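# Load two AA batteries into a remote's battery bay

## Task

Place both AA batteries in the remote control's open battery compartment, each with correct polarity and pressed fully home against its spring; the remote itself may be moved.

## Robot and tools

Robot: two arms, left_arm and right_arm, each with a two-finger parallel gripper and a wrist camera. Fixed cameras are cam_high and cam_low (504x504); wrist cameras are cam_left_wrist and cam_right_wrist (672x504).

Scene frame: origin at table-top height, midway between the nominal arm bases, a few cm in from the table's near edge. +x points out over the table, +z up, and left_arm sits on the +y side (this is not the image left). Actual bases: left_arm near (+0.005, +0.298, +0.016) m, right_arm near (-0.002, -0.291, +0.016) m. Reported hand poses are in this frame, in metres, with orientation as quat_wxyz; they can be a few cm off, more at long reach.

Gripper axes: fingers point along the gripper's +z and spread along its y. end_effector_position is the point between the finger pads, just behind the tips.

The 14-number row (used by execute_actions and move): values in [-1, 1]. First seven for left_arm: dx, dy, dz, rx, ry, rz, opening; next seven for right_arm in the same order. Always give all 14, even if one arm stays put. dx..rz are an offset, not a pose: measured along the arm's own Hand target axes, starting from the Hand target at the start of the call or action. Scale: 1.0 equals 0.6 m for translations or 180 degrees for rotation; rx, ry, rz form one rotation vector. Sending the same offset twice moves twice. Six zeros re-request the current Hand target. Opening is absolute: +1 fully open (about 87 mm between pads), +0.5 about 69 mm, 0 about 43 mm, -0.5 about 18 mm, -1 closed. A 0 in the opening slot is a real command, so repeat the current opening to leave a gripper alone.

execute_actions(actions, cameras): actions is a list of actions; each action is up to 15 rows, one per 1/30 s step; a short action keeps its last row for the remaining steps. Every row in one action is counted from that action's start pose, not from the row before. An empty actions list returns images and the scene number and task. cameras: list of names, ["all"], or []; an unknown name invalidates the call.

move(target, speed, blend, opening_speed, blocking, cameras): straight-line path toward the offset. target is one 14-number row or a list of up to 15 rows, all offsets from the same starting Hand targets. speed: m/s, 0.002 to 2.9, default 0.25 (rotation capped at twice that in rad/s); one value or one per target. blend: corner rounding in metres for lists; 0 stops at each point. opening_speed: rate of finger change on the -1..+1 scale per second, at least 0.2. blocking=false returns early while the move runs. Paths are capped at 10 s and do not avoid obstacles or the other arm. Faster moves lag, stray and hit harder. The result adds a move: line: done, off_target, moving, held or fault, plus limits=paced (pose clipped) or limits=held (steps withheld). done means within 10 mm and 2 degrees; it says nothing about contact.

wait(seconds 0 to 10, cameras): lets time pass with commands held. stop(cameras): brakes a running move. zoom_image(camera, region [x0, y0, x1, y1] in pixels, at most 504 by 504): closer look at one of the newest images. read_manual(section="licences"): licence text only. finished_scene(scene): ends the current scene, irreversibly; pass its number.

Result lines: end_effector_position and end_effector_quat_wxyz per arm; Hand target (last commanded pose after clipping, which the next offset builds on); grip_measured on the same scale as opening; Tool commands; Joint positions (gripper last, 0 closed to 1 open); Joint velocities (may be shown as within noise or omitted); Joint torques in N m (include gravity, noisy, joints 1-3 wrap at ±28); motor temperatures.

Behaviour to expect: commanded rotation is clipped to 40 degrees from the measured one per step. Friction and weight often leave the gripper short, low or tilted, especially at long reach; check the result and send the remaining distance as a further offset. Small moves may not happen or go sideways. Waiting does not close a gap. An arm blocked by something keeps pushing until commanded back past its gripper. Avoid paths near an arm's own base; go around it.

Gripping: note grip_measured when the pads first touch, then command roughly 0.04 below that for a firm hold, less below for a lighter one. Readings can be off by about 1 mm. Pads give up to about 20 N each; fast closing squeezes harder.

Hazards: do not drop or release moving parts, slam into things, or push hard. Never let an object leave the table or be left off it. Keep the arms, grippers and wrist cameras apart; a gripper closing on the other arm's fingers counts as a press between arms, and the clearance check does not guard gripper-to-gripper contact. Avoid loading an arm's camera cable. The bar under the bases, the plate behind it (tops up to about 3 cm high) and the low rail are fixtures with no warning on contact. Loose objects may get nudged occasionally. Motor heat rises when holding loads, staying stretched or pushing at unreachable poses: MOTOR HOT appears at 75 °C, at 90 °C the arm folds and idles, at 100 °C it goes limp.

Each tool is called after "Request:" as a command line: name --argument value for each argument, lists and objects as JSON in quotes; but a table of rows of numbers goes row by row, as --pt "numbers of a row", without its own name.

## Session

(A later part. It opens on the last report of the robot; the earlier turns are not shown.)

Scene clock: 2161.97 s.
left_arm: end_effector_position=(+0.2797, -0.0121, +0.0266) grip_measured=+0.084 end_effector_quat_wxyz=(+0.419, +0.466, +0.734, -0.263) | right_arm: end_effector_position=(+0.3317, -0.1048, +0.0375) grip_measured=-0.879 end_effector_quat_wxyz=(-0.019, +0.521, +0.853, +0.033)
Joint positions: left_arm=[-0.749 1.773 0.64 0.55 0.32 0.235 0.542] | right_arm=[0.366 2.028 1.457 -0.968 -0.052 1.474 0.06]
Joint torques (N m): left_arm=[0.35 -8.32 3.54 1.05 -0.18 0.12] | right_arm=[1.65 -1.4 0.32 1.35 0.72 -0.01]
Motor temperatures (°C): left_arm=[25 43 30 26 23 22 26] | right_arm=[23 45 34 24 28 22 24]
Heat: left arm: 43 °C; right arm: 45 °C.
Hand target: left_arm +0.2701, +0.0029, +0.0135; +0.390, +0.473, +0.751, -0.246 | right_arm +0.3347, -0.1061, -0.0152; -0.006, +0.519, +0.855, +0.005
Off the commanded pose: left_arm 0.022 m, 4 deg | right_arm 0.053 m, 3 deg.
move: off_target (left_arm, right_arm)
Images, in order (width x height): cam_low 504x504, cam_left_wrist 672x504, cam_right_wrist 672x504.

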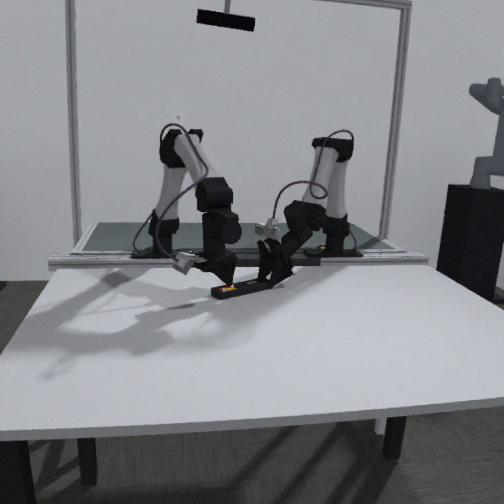

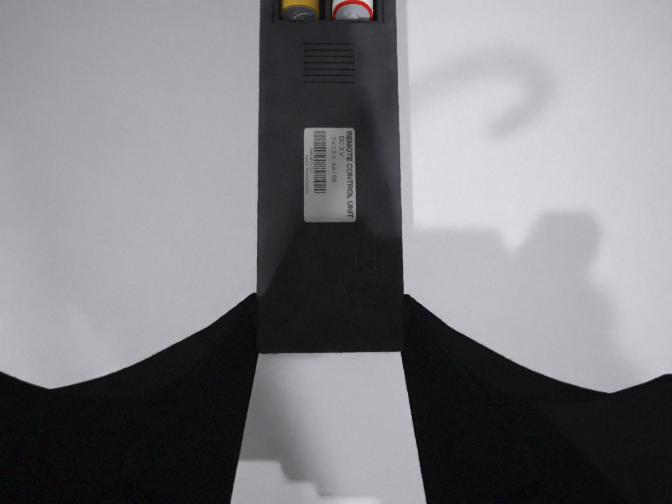

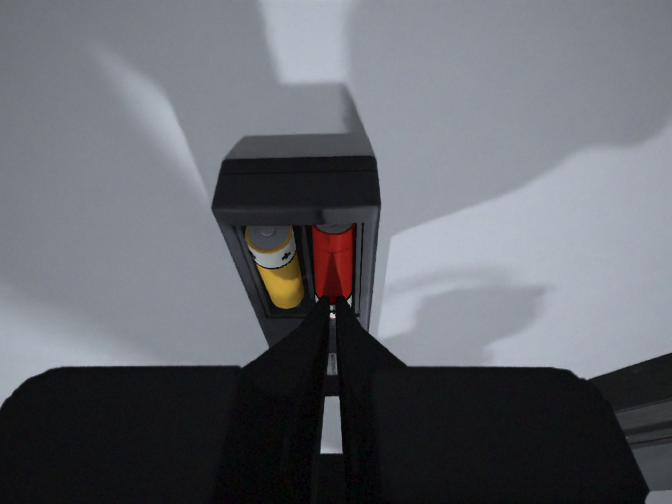

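Request:
move --target '[0,0,0,0,0,0,-0.05,0.004,0,0.08,0,0,0,-0.88]' --speed 0.06 --cameras '["cam_left_wrist","cam_right_wrist"]'

Request:
zoom_image --camera "cam_left_wrist" --region '[250, 0, 410, 60]'

Request:
move --pt "0 0 0 0 0 0 -0.05 -0.01 0 -0.09 0 0 0 -0.88" --pt "0 0 0 0 0 0 -0.05 -0.05 -0.02 -0.24 0 0 0 -0.88" --speed 0.15 --cameras '["cam_right_wrist","cam_low","cam_left_wrist"]'

Request:
zoom_image --camera "cam_right_wrist" --region '[200, 140, 400, 340]'

Request:
zoom_image --camera "cam_left_wrist" --region '[250, 0, 410, 60]'

Request:
zoom_image --camera "cam_low" --region '[200, 265, 260, 305]'

Scene clock: 2176.47 s.
left_arm: end_effector_position=(+0.2797, -0.0121, +0.0266) grip_measured=+0.084 end_effector_quat_wxyz=(+0.419, +0.466, +0.734, -0.263) | right_arm: end_effector_position=(+0.3295, -0.1058, +0.0329) grip_measured=-0.879 end_effector_quat_wxyz=(-0.027, +0.521, +0.851, +0.049)
Joint positions: left_arm=[-0.749 1.773 0.64 0.55 0.32 0.235 0.542] | right_arm=[0.351 2.014 1.409 -0.919 -0.085 1.461 0.06]
Joint torques (N m): left_arm=[0.32 -8.36 3.52 1.05 -0.19 0.11] | right_arm=[3.33 3.67 -4.01 2.1 1 0.14]
Heat: left arm: 43 °C; right arm: 42 °C.
Hand target: left_arm +0.2701, +0.0029, +0.0135; +0.390, +0.473, +0.751, -0.246 | right_arm +0.3333, -0.1032, -0.0631; -0.007, +0.519, +0.855, +0.005
Off the commanded pose: left_arm 0.022 m, 4 deg | right_arm 0.096 m, 6 deg.
move: off_target (left_arm, right_arm)
Images, in order (width x height): cam_left_wrist 672x504, cam_right_wrist 672x504.

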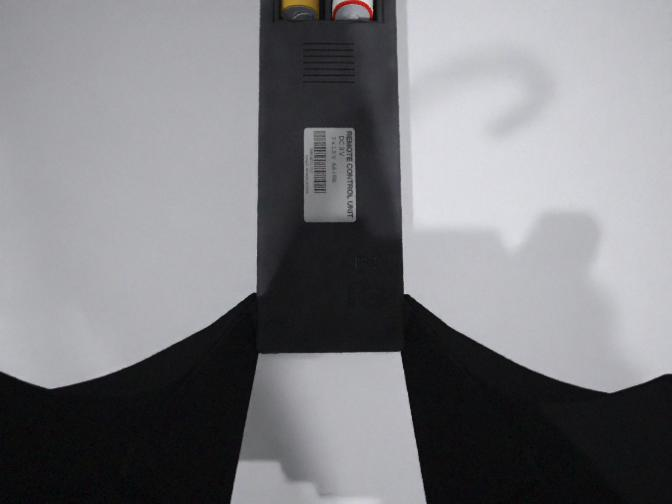

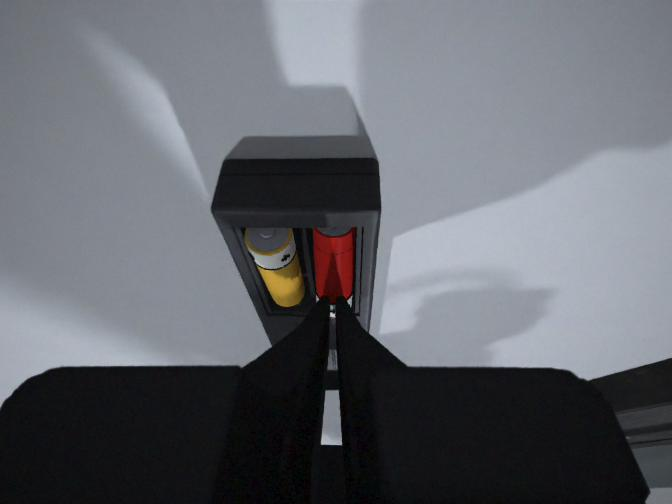

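Scaled by 3.150.

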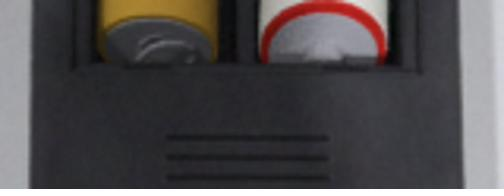

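Scene clock: 2178.57 s.
left_arm: end_effector_position=(+0.2797, -0.0121, +0.0266) grip_measured=+0.084 end_effector_quat_wxyz=(+0.419, +0.466, +0.734, -0.263) | right_arm: end_effector_position=(+0.3286, -0.1364, +0.0623) grip_measured=-0.880 end_effector_quat_wxyz=(-0.030, +0.522, +0.852, -0.008)
Joint positions: left_arm=[-0.749 1.773 0.64 0.55 0.32 0.235 0.542] | right_arm=[0.307 2.021 1.555 -1.153 -0.018 1.416 0.06]
Joint torques (N m): left_arm=[0.34 -8.32 3.49 1.05 -0.18 0.11] | right_arm=[0.17 -11.07 8.95 0.06 0.4 -0.17]
Heat: left arm: 43 °C; right arm: 43 °C.
Hand target: left_arm +0.2701, +0.0029, +0.0135; +0.390, +0.473, +0.751, -0.246 | right_arm +0.3374, -0.1376, +0.0804; -0.006, +0.519, +0.855, +0.005
Off the commanded pose: left_arm 0.022 m, 4 deg | right_arm 0.020 m, 3 deg.
move: off_target (left_arm, right_arm)
Images, in order (width x height): cam_low 504x504, cam_left_wrist 672x504, cam_right_wrist 672x504.

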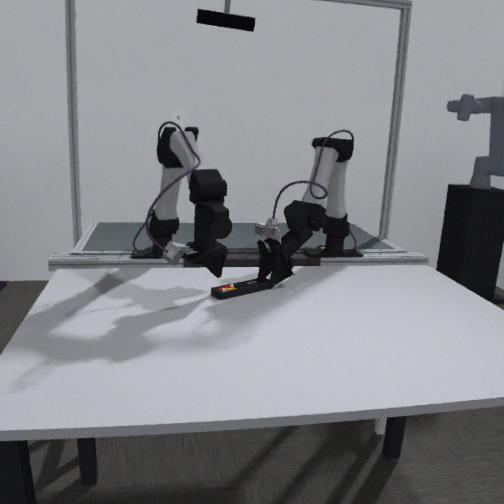

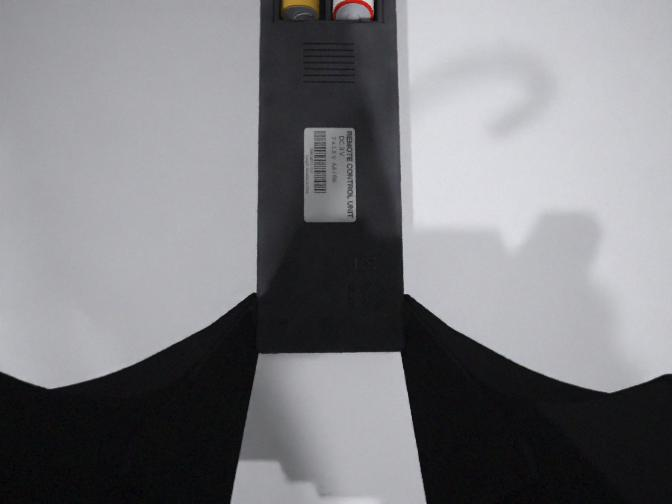

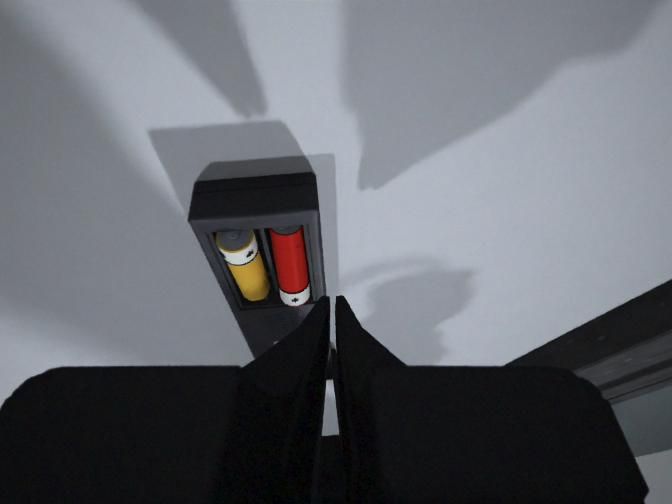

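Scaled by 2.520.

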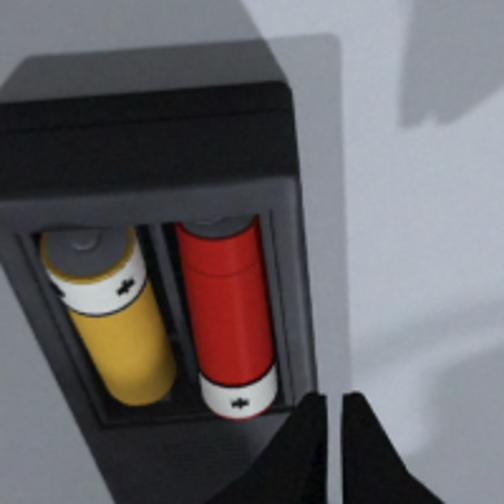

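Scaled by 3.150.

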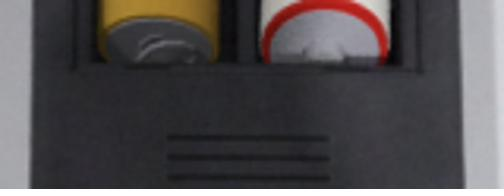

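Scaled by 8.400.

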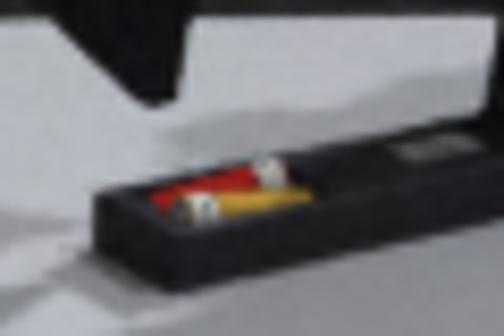

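Request:
move --pt "0 0 0 0 0 0 -0.05 0.055 0.0215 0.02 0 0 0 -0.88" --pt "0 0 0 0 0 0 -0.05 0.055 0.0215 0.24 0 0 0 -0.88" --pt "0 0 0 0 0 0 -0.05 0.035 0.0215 0.26 0 0 0 -0.88" --pt "0 0 0 0 0 0 -0.05 0.05 0.0215 0.26 0 0 0 -0.88" --speed 0.08 --cameras '["cam_left_wrist","cam_right_wrist"]'

Request:
zoom_image --camera "cam_left_wrist" --region '[250, 0, 410, 60]'

Request:
zoom_image --camera "cam_right_wrist" --region '[230, 180, 430, 380]'

Scene clock: 2193.77 s.
left_arm: end_effector_position=(+0.2798, -0.0120, +0.0265) grip_measured=+0.084 end_effector_quat_wxyz=(+0.419, +0.466, +0.734, -0.263) | right_arm: end_effector_position=(+0.3293, -0.1037, +0.0333) grip_measured=-0.879 end_effector_quat_wxyz=(-0.036, +0.517, +0.852, +0.078)
Joint positions: left_arm=[-0.748 1.773 0.64 0.55 0.32 0.235 0.542] | right_arm=[0.333 1.992 1.364 -0.864 -0.137 1.439 0.06]
Joint torques (N m): left_arm=[0.36 -8.31 3.49 1.06 -0.18 0.11] | right_arm=[4.74 6.08 -2.3 2.02 1.46 0.25]
Heat: left arm: 43 °C; right arm: 46 °C.
Hand target: left_arm +0.2701, +0.0030, +0.0135; +0.390, +0.473, +0.751, -0.246 | right_arm +0.3340, -0.1026, -0.0750; -0.007, +0.519, +0.855, +0.005
Off the commanded pose: left_arm 0.022 m, 4 deg | right_arm 0.108 m, 9 deg.
move: off_target (left_arm, right_arm)
Images, in order (width x height): cam_left_wrist 672x504, cam_right_wrist 672x504.

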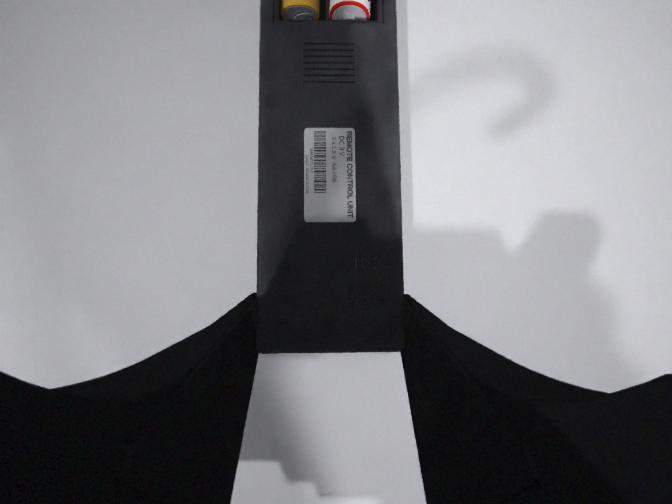

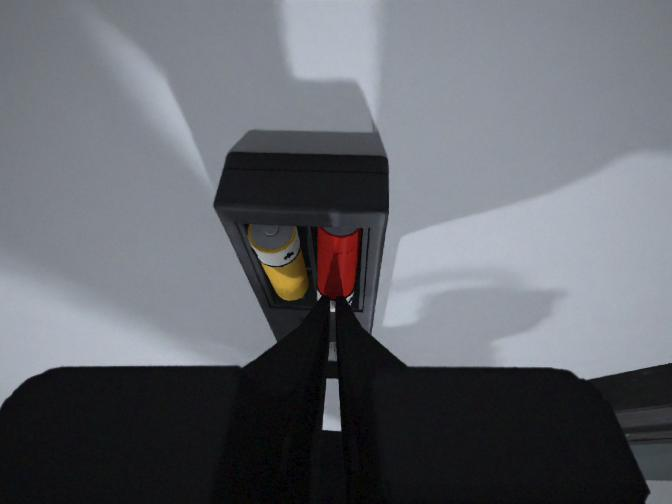

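Scaled by 3.150.

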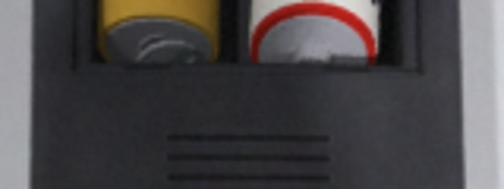

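Scaled by 2.520.

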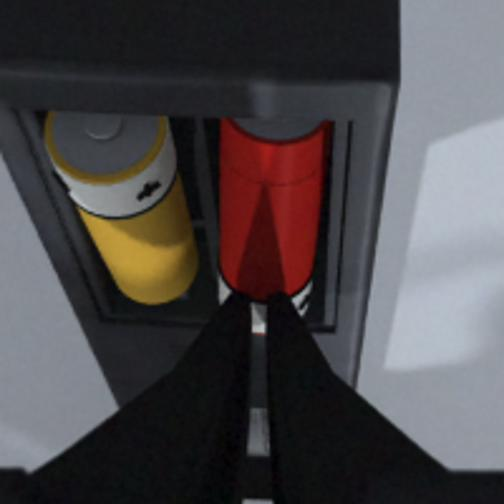

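Request:
move --pt "0 0 0 0 0 0 -0.05 0.0 0 -0.15 0 0 0 -0.9" --pt "0 0 0 0 0 0 -0.05 0.01 -0.003 -0.26 0 0 0 -1" --pt "0 0 0 0 0 0 -0.05 0.0345 -0.0062 -0.26 0 0 0 -1" --pt "0 0 0 0 0 0 -0.05 0.0345 -0.0062 -0.2 0 0 0 -1" --speed 0.1 --cameras '["cam_left_wrist","cam_right_wrist","cam_low"]'

Request:
zoom_image --camera "cam_low" --region '[200, 255, 270, 305]'

Request:
zoom_image --camera "cam_right_wrist" --region '[230, 140, 430, 340]'

Scene clock: 2255.97 s.
left_arm: end_effector_position=(+0.2798, -0.0120, +0.0265) grip_measured=+0.084 end_effector_quat_wxyz=(+0.419, +0.466, +0.734, -0.263) | right_arm: end_effector_position=(+0.3203, -0.0879, +0.0488) grip_measured=-0.970 end_effector_quat_wxyz=(-0.016, +0.516, +0.857, +0.007)
Joint positions: left_arm=[-0.748 1.773 0.64 0.55 0.32 0.235 0.542] | right_arm=[0.435 2.037 1.522 -1.061 -0.016 1.529 0.015]
Joint torques (N m): left_arm=[0.36 -8.34 3.48 1.05 -0.18 0.11] | right_arm=[0.83 -8.43 5.08 0.37 0.39 0.06]
Motor temperatures (°C): left_arm=[25 42 29 26 23 22 26] | right_arm=[24 41 33 29 30 22 24]
Heat: left arm: 42 °C; right arm: 41 °C.
Hand target: left_arm +0.2701, +0.0030, +0.0135; +0.390, +0.473, +0.751, -0.246 | right_arm +0.3218, -0.0879, +0.0452; -0.007, +0.519, +0.855, +0.005
Off the commanded pose: left_arm 0.022 m, 4 deg | right_arm 0.004 m, 1 deg.
move: off_target (left_arm); target 2's new opening was sent with right_arm's hand 0.017 m and 3 deg from that target
Images, in order (width x height): cam_low 504x504, cam_left_wrist 672x504, cam_right_wrist 672x504.

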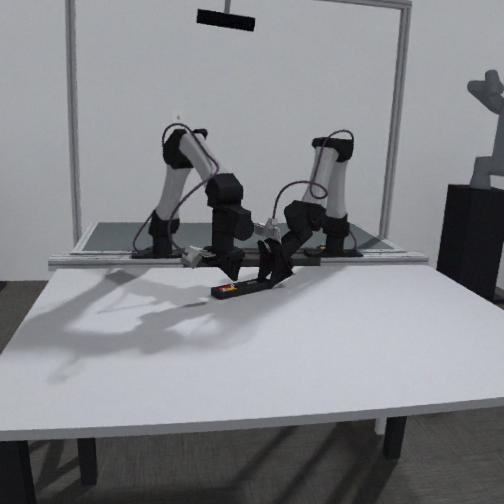

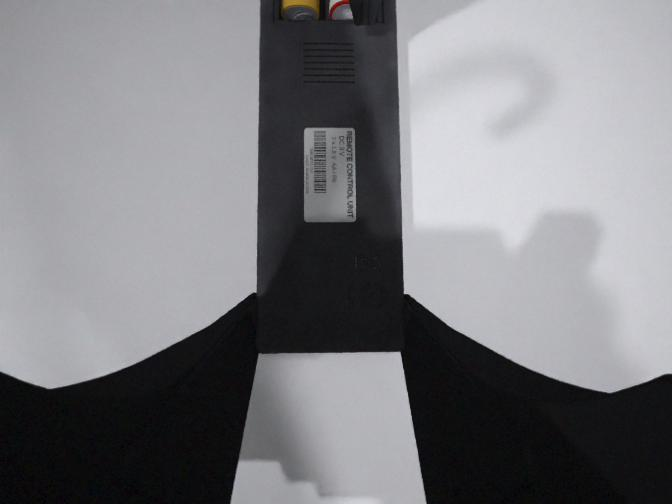

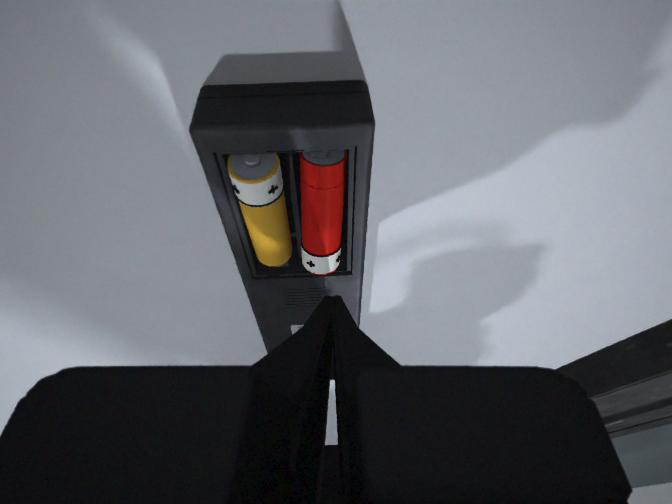

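Scaled by 7.200.

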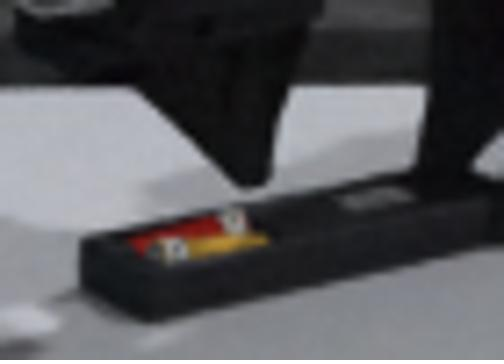

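Scaled by 2.520.

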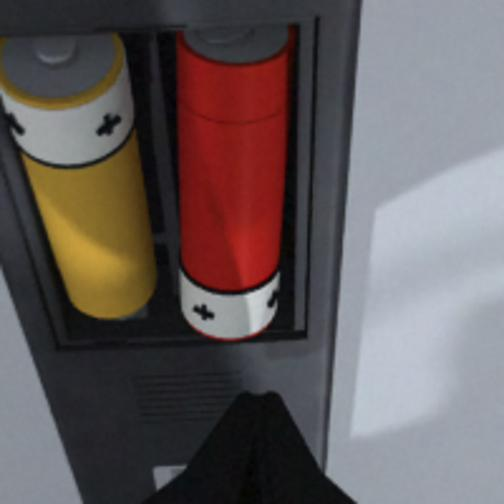

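Request:
move --pt "0 0 0 0 0 0 -0.05 0 0 -0.06 0 0 0 -0.88" --pt "0 0 0 0 0 0 -0.05 -0.093 0.0318 -0.06 0 0 0 -0.88" --pt "0 0 0 0 0 0 -0.05 -0.093 0.0318 0.0 0 0 0 -0.88" --pt "0 0 0 0 0 0 -0.05 -0.093 0.0318 0.1 0 0 0 -0.88" --speed 0.08 --cameras '["cam_right_wrist","cam_low"]'

Request:
zoom_image --camera "cam_right_wrist" --region '[230, 200, 430, 400]'

Request:
zoom_image --camera "cam_low" --region '[200, 255, 270, 305]'

Scene clock: 2284.47 s.
left_arm: end_effector_position=(+0.2798, -0.0120, +0.0265) grip_measured=+0.084 end_effector_quat_wxyz=(+0.419, +0.466, +0.734, -0.263) | right_arm: end_effector_position=(+0.3643, -0.1259, +0.0356) grip_measured=-0.880 end_effector_quat_wxyz=(-0.009, +0.522, +0.852, +0.034)
Joint positions: left_arm=[-0.748 1.773 0.64 0.55 0.32 0.235 0.542] | right_arm=[0.293 2.104 1.569 -0.994 -0.041 1.402 0.06]
Joint torques (N m): left_arm=[0.29 -8.35 3.49 1.06 -0.19 0.12] | right_arm=[1.28 -2.33 0.65 1.23 0.63 -0.1]
Heat: left arm: 42 °C; right arm: 43 °C.
Hand target: left_arm +0.2701, +0.0029, +0.0135; +0.390, +0.473, +0.751, -0.246 | right_arm +0.3642, -0.1277, -0.0156; -0.007, +0.519, +0.855, +0.005
Off the commanded pose: left_arm 0.022 m, 4 deg | right_arm 0.051 m, 3 deg.
move: off_target (left_arm, right_arm)
Images, in order (width x height): cam_low 504x504, cam_right_wrist 672x504.

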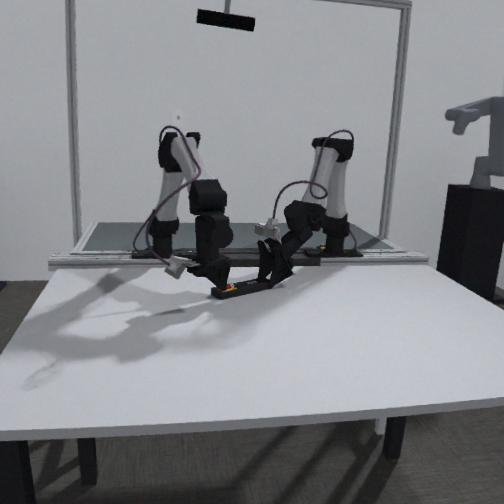

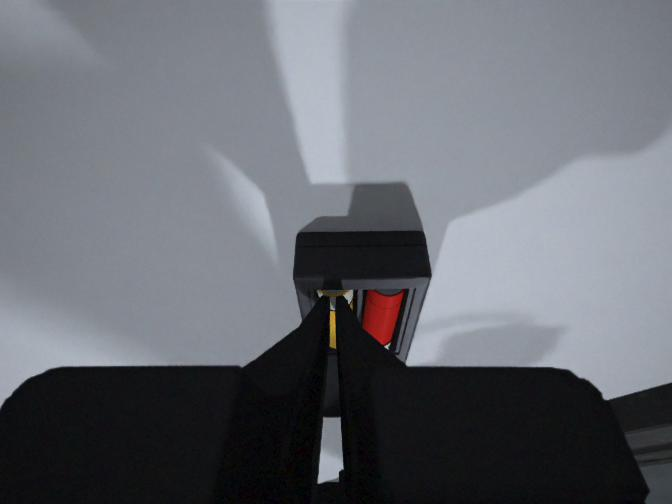

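Scaled by 2.520.

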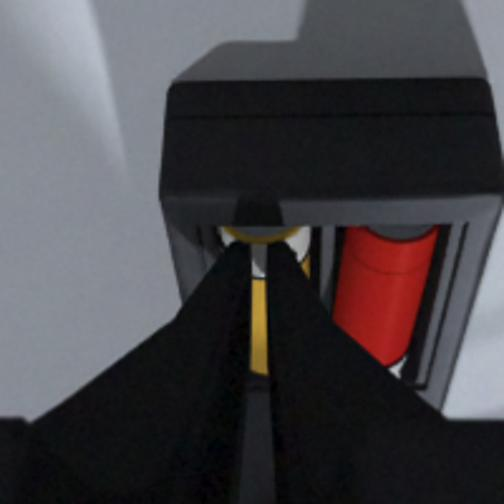

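Scaled by 7.200.

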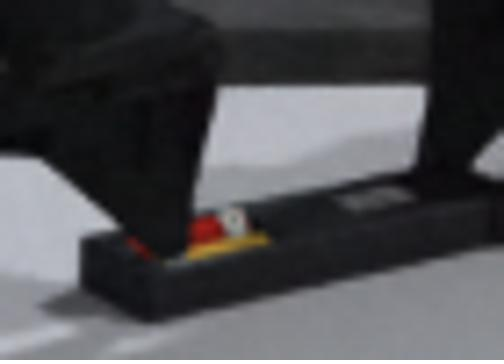

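Request:
move --pt "0 0 0 0 0 0 -0.05 -0.005 0 0.08 0 0 0 -0.88" --pt "0 0 0 0 0 0 -0.05 0.0 0 -0.08 0 0 0 -0.88" --pt "0 0 0 0 0 0 -0.05 -0.03 -0.01 -0.2 0 0 0 -0.88" --speed 0.1 --cameras '["cam_right_wrist","cam_low","cam_left_wrist"]'

Request:
zoom_image --camera "cam_right_wrist" --region '[230, 140, 430, 340]'

Request:
zoom_image --camera "cam_low" --region '[200, 255, 270, 305]'

Request:
zoom_image --camera "cam_left_wrist" --region '[250, 0, 410, 60]'

Scene clock: 2295.70 s.
left_arm: end_effector_position=(+0.2798, -0.0120, +0.0265) grip_measured=+0.084 end_effector_quat_wxyz=(+0.419, +0.466, +0.734, -0.263) | right_arm: end_effector_position=(+0.3606, -0.1456, +0.0849) grip_measured=-0.880 end_effector_quat_wxyz=(-0.030, +0.521, +0.853, -0.007)
Joint positions: left_arm=[-0.748 1.773 0.64 0.55 0.32 0.235 0.542] | right_arm=[0.261 2.118 1.792 -1.294 -0.017 1.368 0.06]
Joint torques (N m): left_arm=[0.39 -8.34 3.49 1.07 -0.18 0.11] | right_arm=[0.02 -11.84 9.16 0.06 0.39 -0.17]
Heat: left arm: 42 °C; right arm: 42 °C.
Hand target: left_arm +0.2701, +0.0029, +0.0135; +0.390, +0.473, +0.751, -0.246 | right_arm +0.3678, -0.1482, +0.1042; -0.006, +0.519, +0.855, +0.005
Off the commanded pose: left_arm 0.022 m, 4 deg | right_arm 0.021 m, 3 deg.
move: off_target (left_arm, right_arm)
Images, in order (width x height): cam_low 504x504, cam_left_wrist 672x504, cam_right_wrist 672x504.

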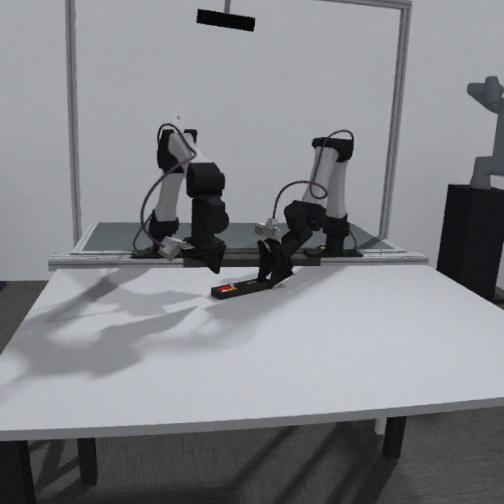

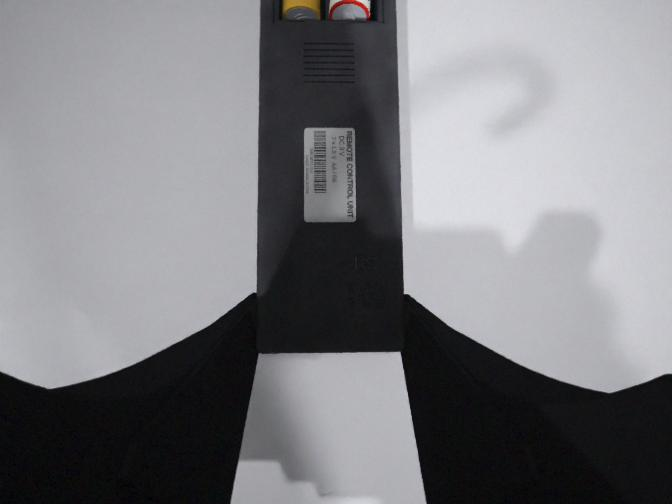

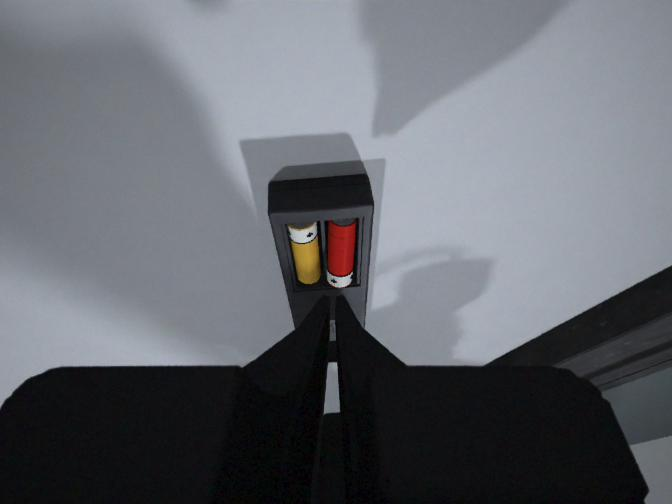

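Scaled by 2.520.

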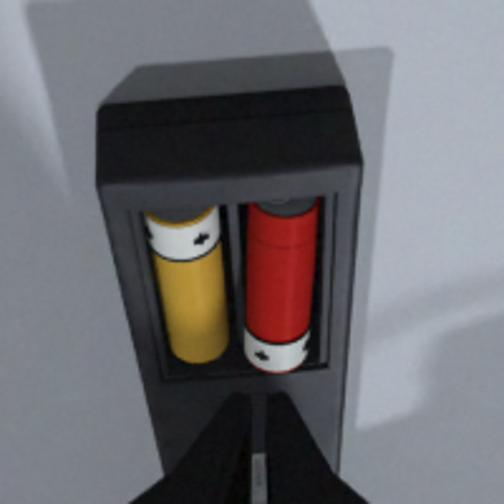

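Scaled by 7.200.

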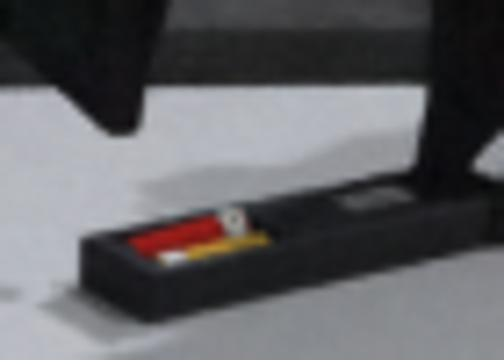

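Scaled by 3.150.

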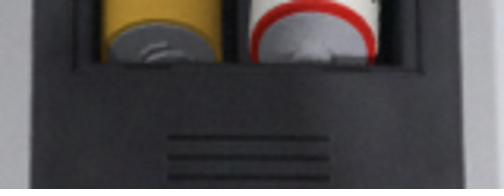

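Request:
move --pt "0 0 0 0 0 0 -0.05 0.1022 -0.0188 0 0 0 0 -0.88" --pt "0 0 0 0 0 0 -0.05 0.1022 -0.0188 0.08 0 0 0 -0.88" --pt "0 0 0 0 0 0 -0.05 0.1022 -0.0188 0.22 0 -0.03 0 -0.88" --pt "0 0 0 0 0 0 -0.05 0.1022 -0.0188 0.29 0 -0.05 0 -0.88" --speed 0.1 --cameras '["cam_right_wrist","cam_low","cam_left_wrist"]'

Request:
zoom_image --camera "cam_right_wrist" --region '[230, 180, 430, 380]'

Request:
zoom_image --camera "cam_left_wrist" --region '[250, 0, 410, 60]'

Request:
zoom_image --camera "cam_low" --region '[200, 255, 270, 305]'

Scene clock: 2320.03 s.
left_arm: end_effector_position=(+0.2798, -0.0120, +0.0267) grip_measured=+0.084 end_effector_quat_wxyz=(+0.419, +0.466, +0.734, -0.263) | right_arm: end_effector_position=(+0.3179, -0.1018, +0.0317) grip_measured=-0.879 end_effector_quat_wxyz=(+0.028, +0.513, +0.858, -0.001)
Joint positions: left_arm=[-0.748 1.772 0.64 0.549 0.32 0.235 0.542] | right_arm=[0.442 1.993 1.4 -0.948 0.065 1.528 0.06]
Joint torques (N m): left_arm=[0.36 -8.32 3.47 1.07 -0.18 0.11] | right_arm=[3.69 4.57 -4.71 2.33 1.14 0.41]
Motor temperatures (°C): left_arm=[25 42 29 26 23 22 26] | right_arm=[23 50 35 26 27 22 24]
Heat: left arm: 42 °C; right arm: 50 °C.
Hand target: left_arm +0.2702, +0.0029, +0.0136; +0.390, +0.473, +0.751, -0.246 | right_arm +0.3287, -0.0963, -0.0689; +0.061, +0.518, +0.853, -0.035
Off the commanded pose: left_arm 0.022 m, 4 deg | right_arm 0.101 m, 6 deg.
move: off_target (left_arm, right_arm)
Images, in order (width x height): cam_low 504x504, cam_left_wrist 672x504, cam_right_wrist 672x504.

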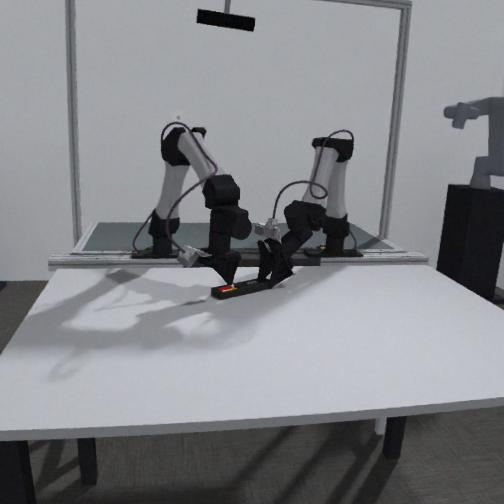

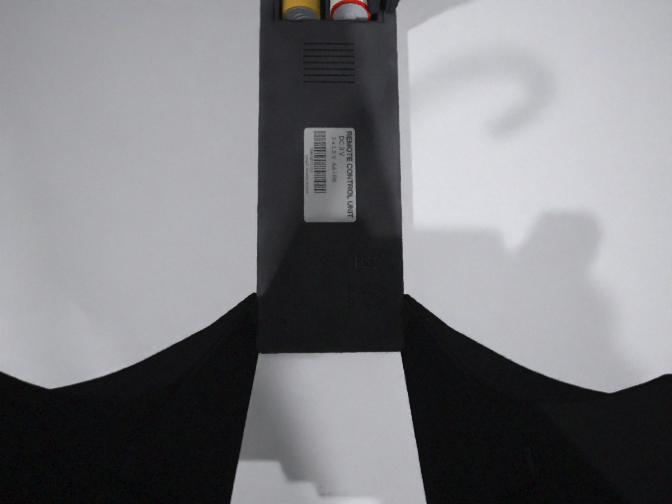

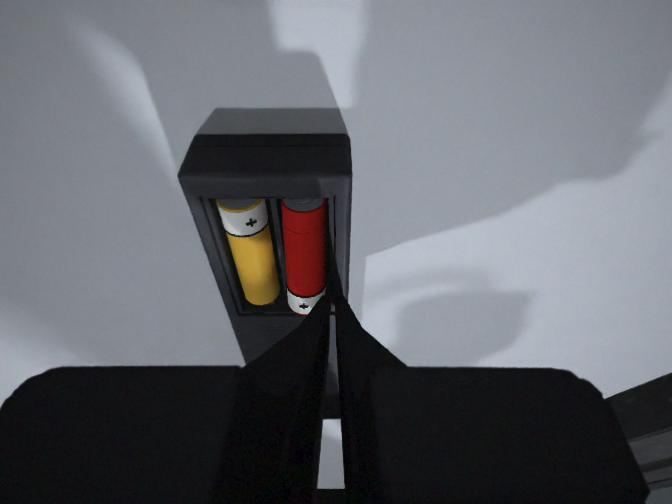

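Scaled by 2.520.

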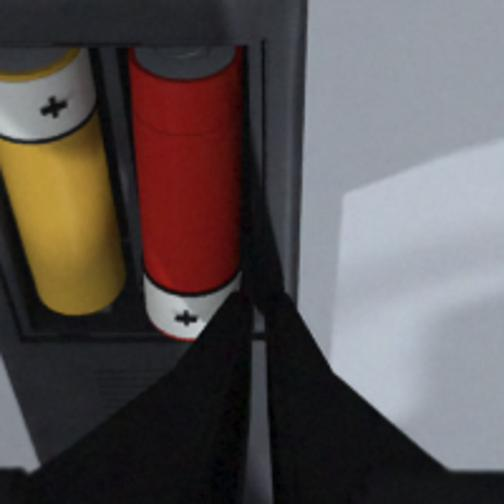

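Scaled by 3.150.

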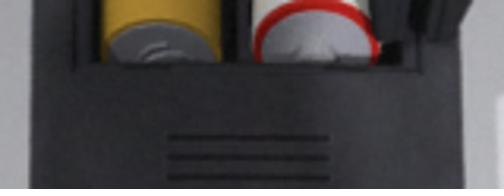

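Scaled by 7.200.

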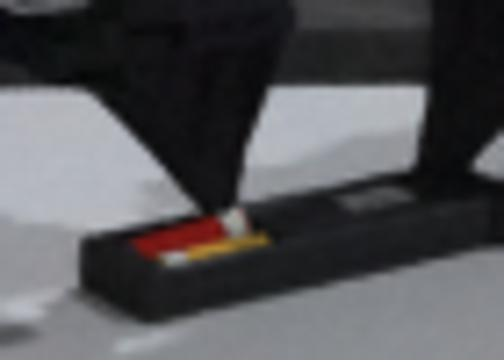

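Request:
move --pt "0 0 0 0 0 0 -0.05 -0.035 0 -0.2475 0 0.04 0 -0.88" --pt "0 0 0 0 0 0 -0.05 -0.035 0.002 -0.2475 0 0.04 0 -0.88" --pt "0 0 0 0 0 0 -0.05 -0.024 0.002 -0.17 0 0.04 0 -0.88" --speed 0.1 --cameras '["cam_right_wrist"]'

Request:
zoom_image --camera "cam_right_wrist" --region '[230, 180, 430, 380]'

Scene clock: 2336.40 s.
left_arm: end_effector_position=(+0.2798, -0.0120, +0.0267) grip_measured=+0.084 end_effector_quat_wxyz=(+0.419, +0.466, +0.734, -0.263) | right_arm: end_effector_position=(+0.3205, -0.1010, +0.0393) grip_measured=-0.880 end_effector_quat_wxyz=(+0.002, +0.517, +0.855, -0.022)
Joint positions: left_arm=[-0.748 1.772 0.64 0.549 0.32 0.235 0.542] | right_arm=[0.432 2.051 1.514 -1.068 0.044 1.531 0.06]
Joint torques (N m): left_arm=[0.31 -8.27 3.48 1.07 -0.18 0.11] | right_arm=[-0.09 -7.88 5.14 0.66 0.13 -0.09]
Motor temperatures (°C): left_arm=[25 43 29 26 23 22 26] | right_arm=[24 45 34 29 28 22 24]
Heat: left arm: 43 °C; right arm: 45 °C.
Hand target: left_arm +0.2701, +0.0029, +0.0136; +0.390, +0.473, +0.751, -0.246 | right_arm +0.3293, -0.0959, +0.0340; +0.007, +0.519, +0.855, -0.003
Off the commanded pose: left_arm 0.022 m, 4 deg | right_arm 0.012 m, 2 deg.
move: off_target (left_arm, right_arm)
Images, in order (width x height): cam_right_wrist 672x504.

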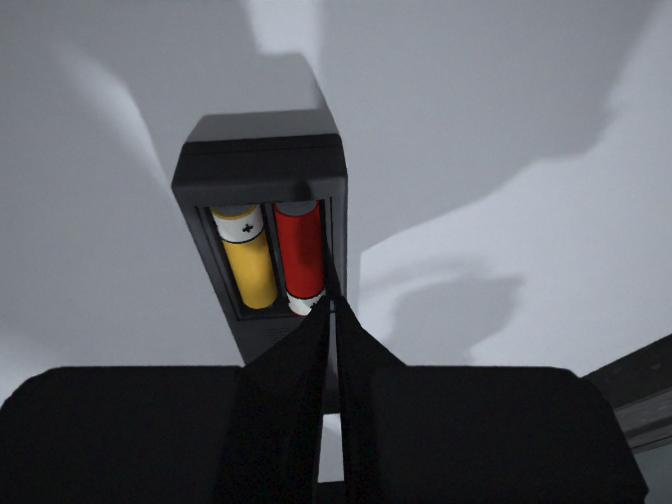

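Scaled by 2.520.

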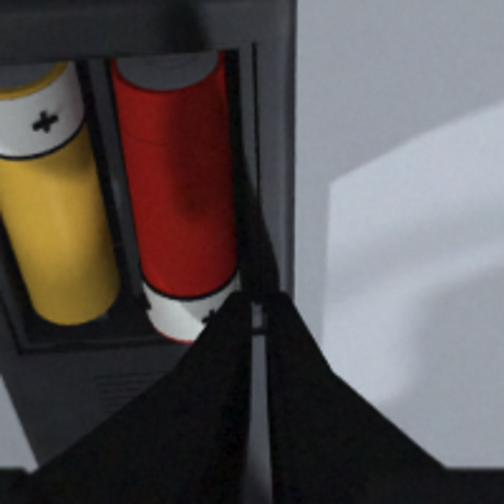

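Request:
move --target '[0,0,0,0,0,0,-0.05,0,0.003,-0.1,0,0,0,-0.88]' --speed 0.1 --cameras '["cam_right_wrist"]'

Request:
zoom_image --camera "cam_right_wrist" --region '[230, 150, 430, 350]'

Scene clock: 2343.03 s.
left_arm: end_effector_position=(+0.2798, -0.0120, +0.0267) grip_measured=+0.084 end_effector_quat_wxyz=(+0.419, +0.466, +0.734, -0.263) | right_arm: end_effector_position=(+0.3246, -0.0998, +0.0733) grip_measured=-0.880 end_effector_quat_wxyz=(-0.002, +0.517, +0.856, -0.028)
Joint positions: left_arm=[-0.748 1.772 0.64 0.549 0.32 0.235 0.542] | right_arm=[0.432 2.051 1.652 -1.221 0.044 1.53 0.06]
Joint torques (N m): left_arm=[0.32 -8.28 3.49 1.06 -0.17 0.12] | right_arm=[0.39 -11.44 9.05 0.02 0.13 -0.04]
Heat: left arm: 43 °C; right arm: 46 °C.
Hand target: left_arm +0.2701, +0.0029, +0.0136; +0.390, +0.473, +0.751, -0.246 | right_arm +0.3306, -0.0942, +0.0941; +0.007, +0.519, +0.855, -0.003
Off the commanded pose: left_arm 0.022 m, 4 deg | right_arm 0.022 m, 3 deg.
move: off_target (left_arm, right_arm)
Images, in order (width x height): cam_right_wrist 672x504.

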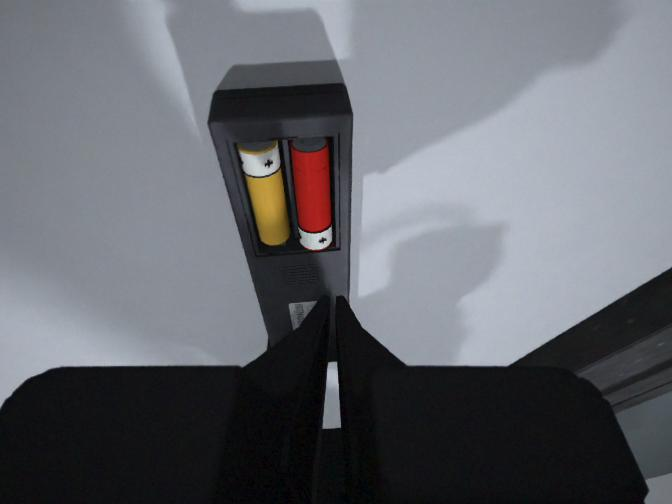

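Scaled by 2.520.

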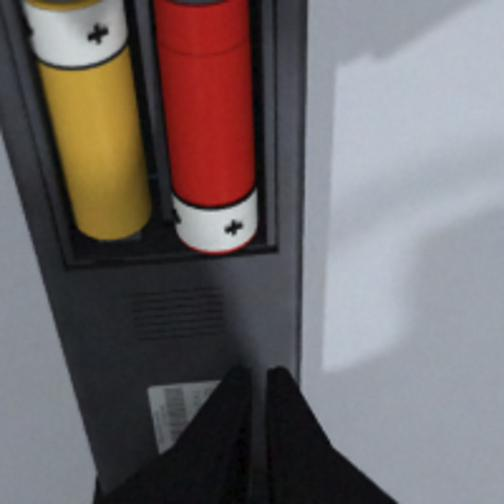

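Request:
move --pt "0 0 0 0 0 0 -0.05 -0.0188 0.0008 0.05 0 0 0 -0.88" --pt "0 0 0 0 0 0 -0.05 -0.0188 0.0008 0.18 0 -0.01 0 -0.88" --pt "0 0 0 0 0 0 -0.05 -0.0188 0.0008 0.25 0 -0.03 0 -0.88" --speed 0.1 --cameras '["cam_right_wrist","cam_low","cam_left_wrist"]'

Request:
zoom_image --camera "cam_right_wrist" --region '[230, 180, 430, 380]'

Request:
zoom_image --camera "cam_left_wrist" --region '[250, 0, 410, 60]'

Request:
zoom_image --camera "cam_low" --region '[200, 255, 270, 305]'

Scene clock: 2355.60 s.
left_arm: end_effector_position=(+0.2799, -0.0119, +0.0267) grip_measured=+0.084 end_effector_quat_wxyz=(+0.419, +0.466, +0.734, -0.263) | right_arm: end_effector_position=(+0.3324, -0.1077, +0.0337) grip_measured=-0.879 end_effector_quat_wxyz=(+0.022, +0.521, +0.853, +0.017)
Joint positions: left_arm=[-0.748 1.772 0.64 0.549 0.32 0.235 0.542] | right_arm=[0.397 2.007 1.425 -0.935 0.034 1.502 0.06]
Joint torques (N m): left_arm=[0.28 -8.31 3.51 1.07 -0.19 0.11] | right_arm=[3.56 3.18 -3.38 2.01 1.13 0.19]
Heat: left arm: 43 °C; right arm: 48 °C.
Hand target: left_arm +0.2702, +0.0029, +0.0137; +0.390, +0.473, +0.751, -0.246 | right_arm +0.3374, -0.1059, -0.0557; +0.047, +0.518, +0.853, -0.027
Off the commanded pose: left_arm 0.022 m, 4 deg | right_arm 0.090 m, 6 deg.
move: off_target (left_arm, right_arm)
Images, in order (width x height): cam_low 504x504, cam_left_wrist 672x504, cam_right_wrist 672x504.

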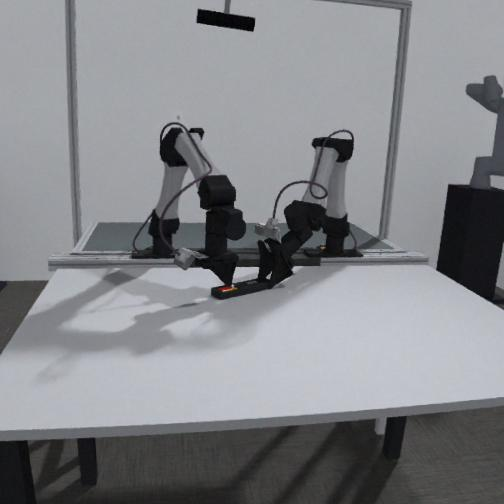

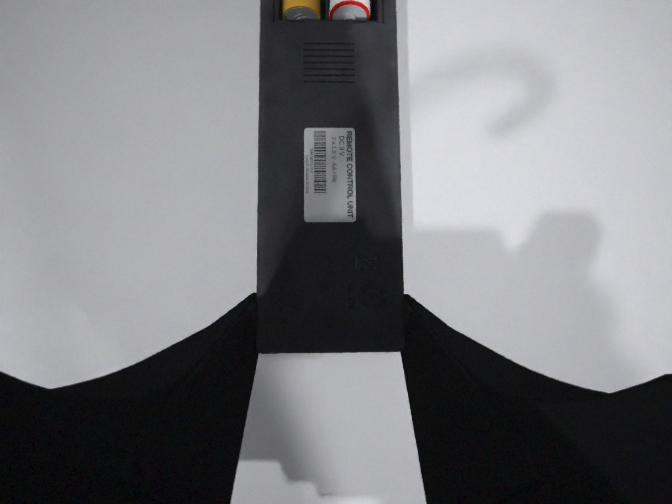

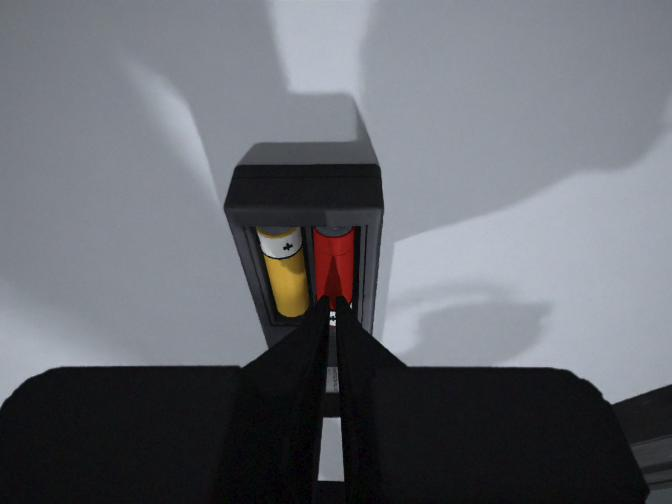

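Scaled by 2.520.

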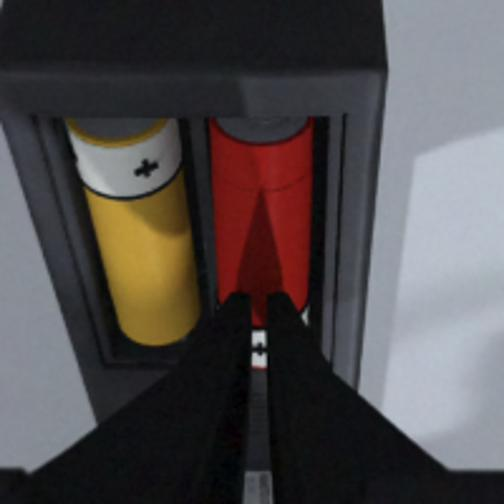

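Scaled by 3.150.

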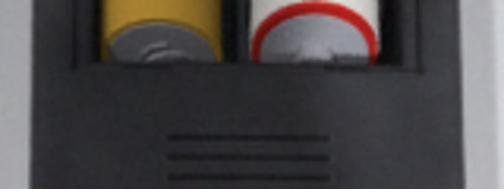

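Scaled by 7.200.

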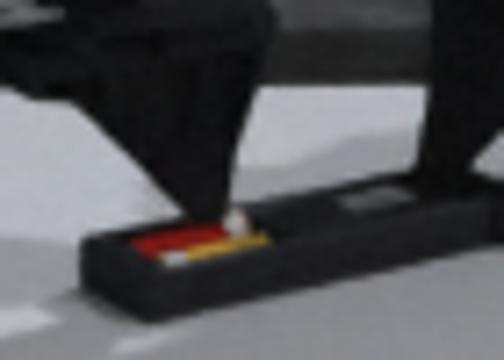

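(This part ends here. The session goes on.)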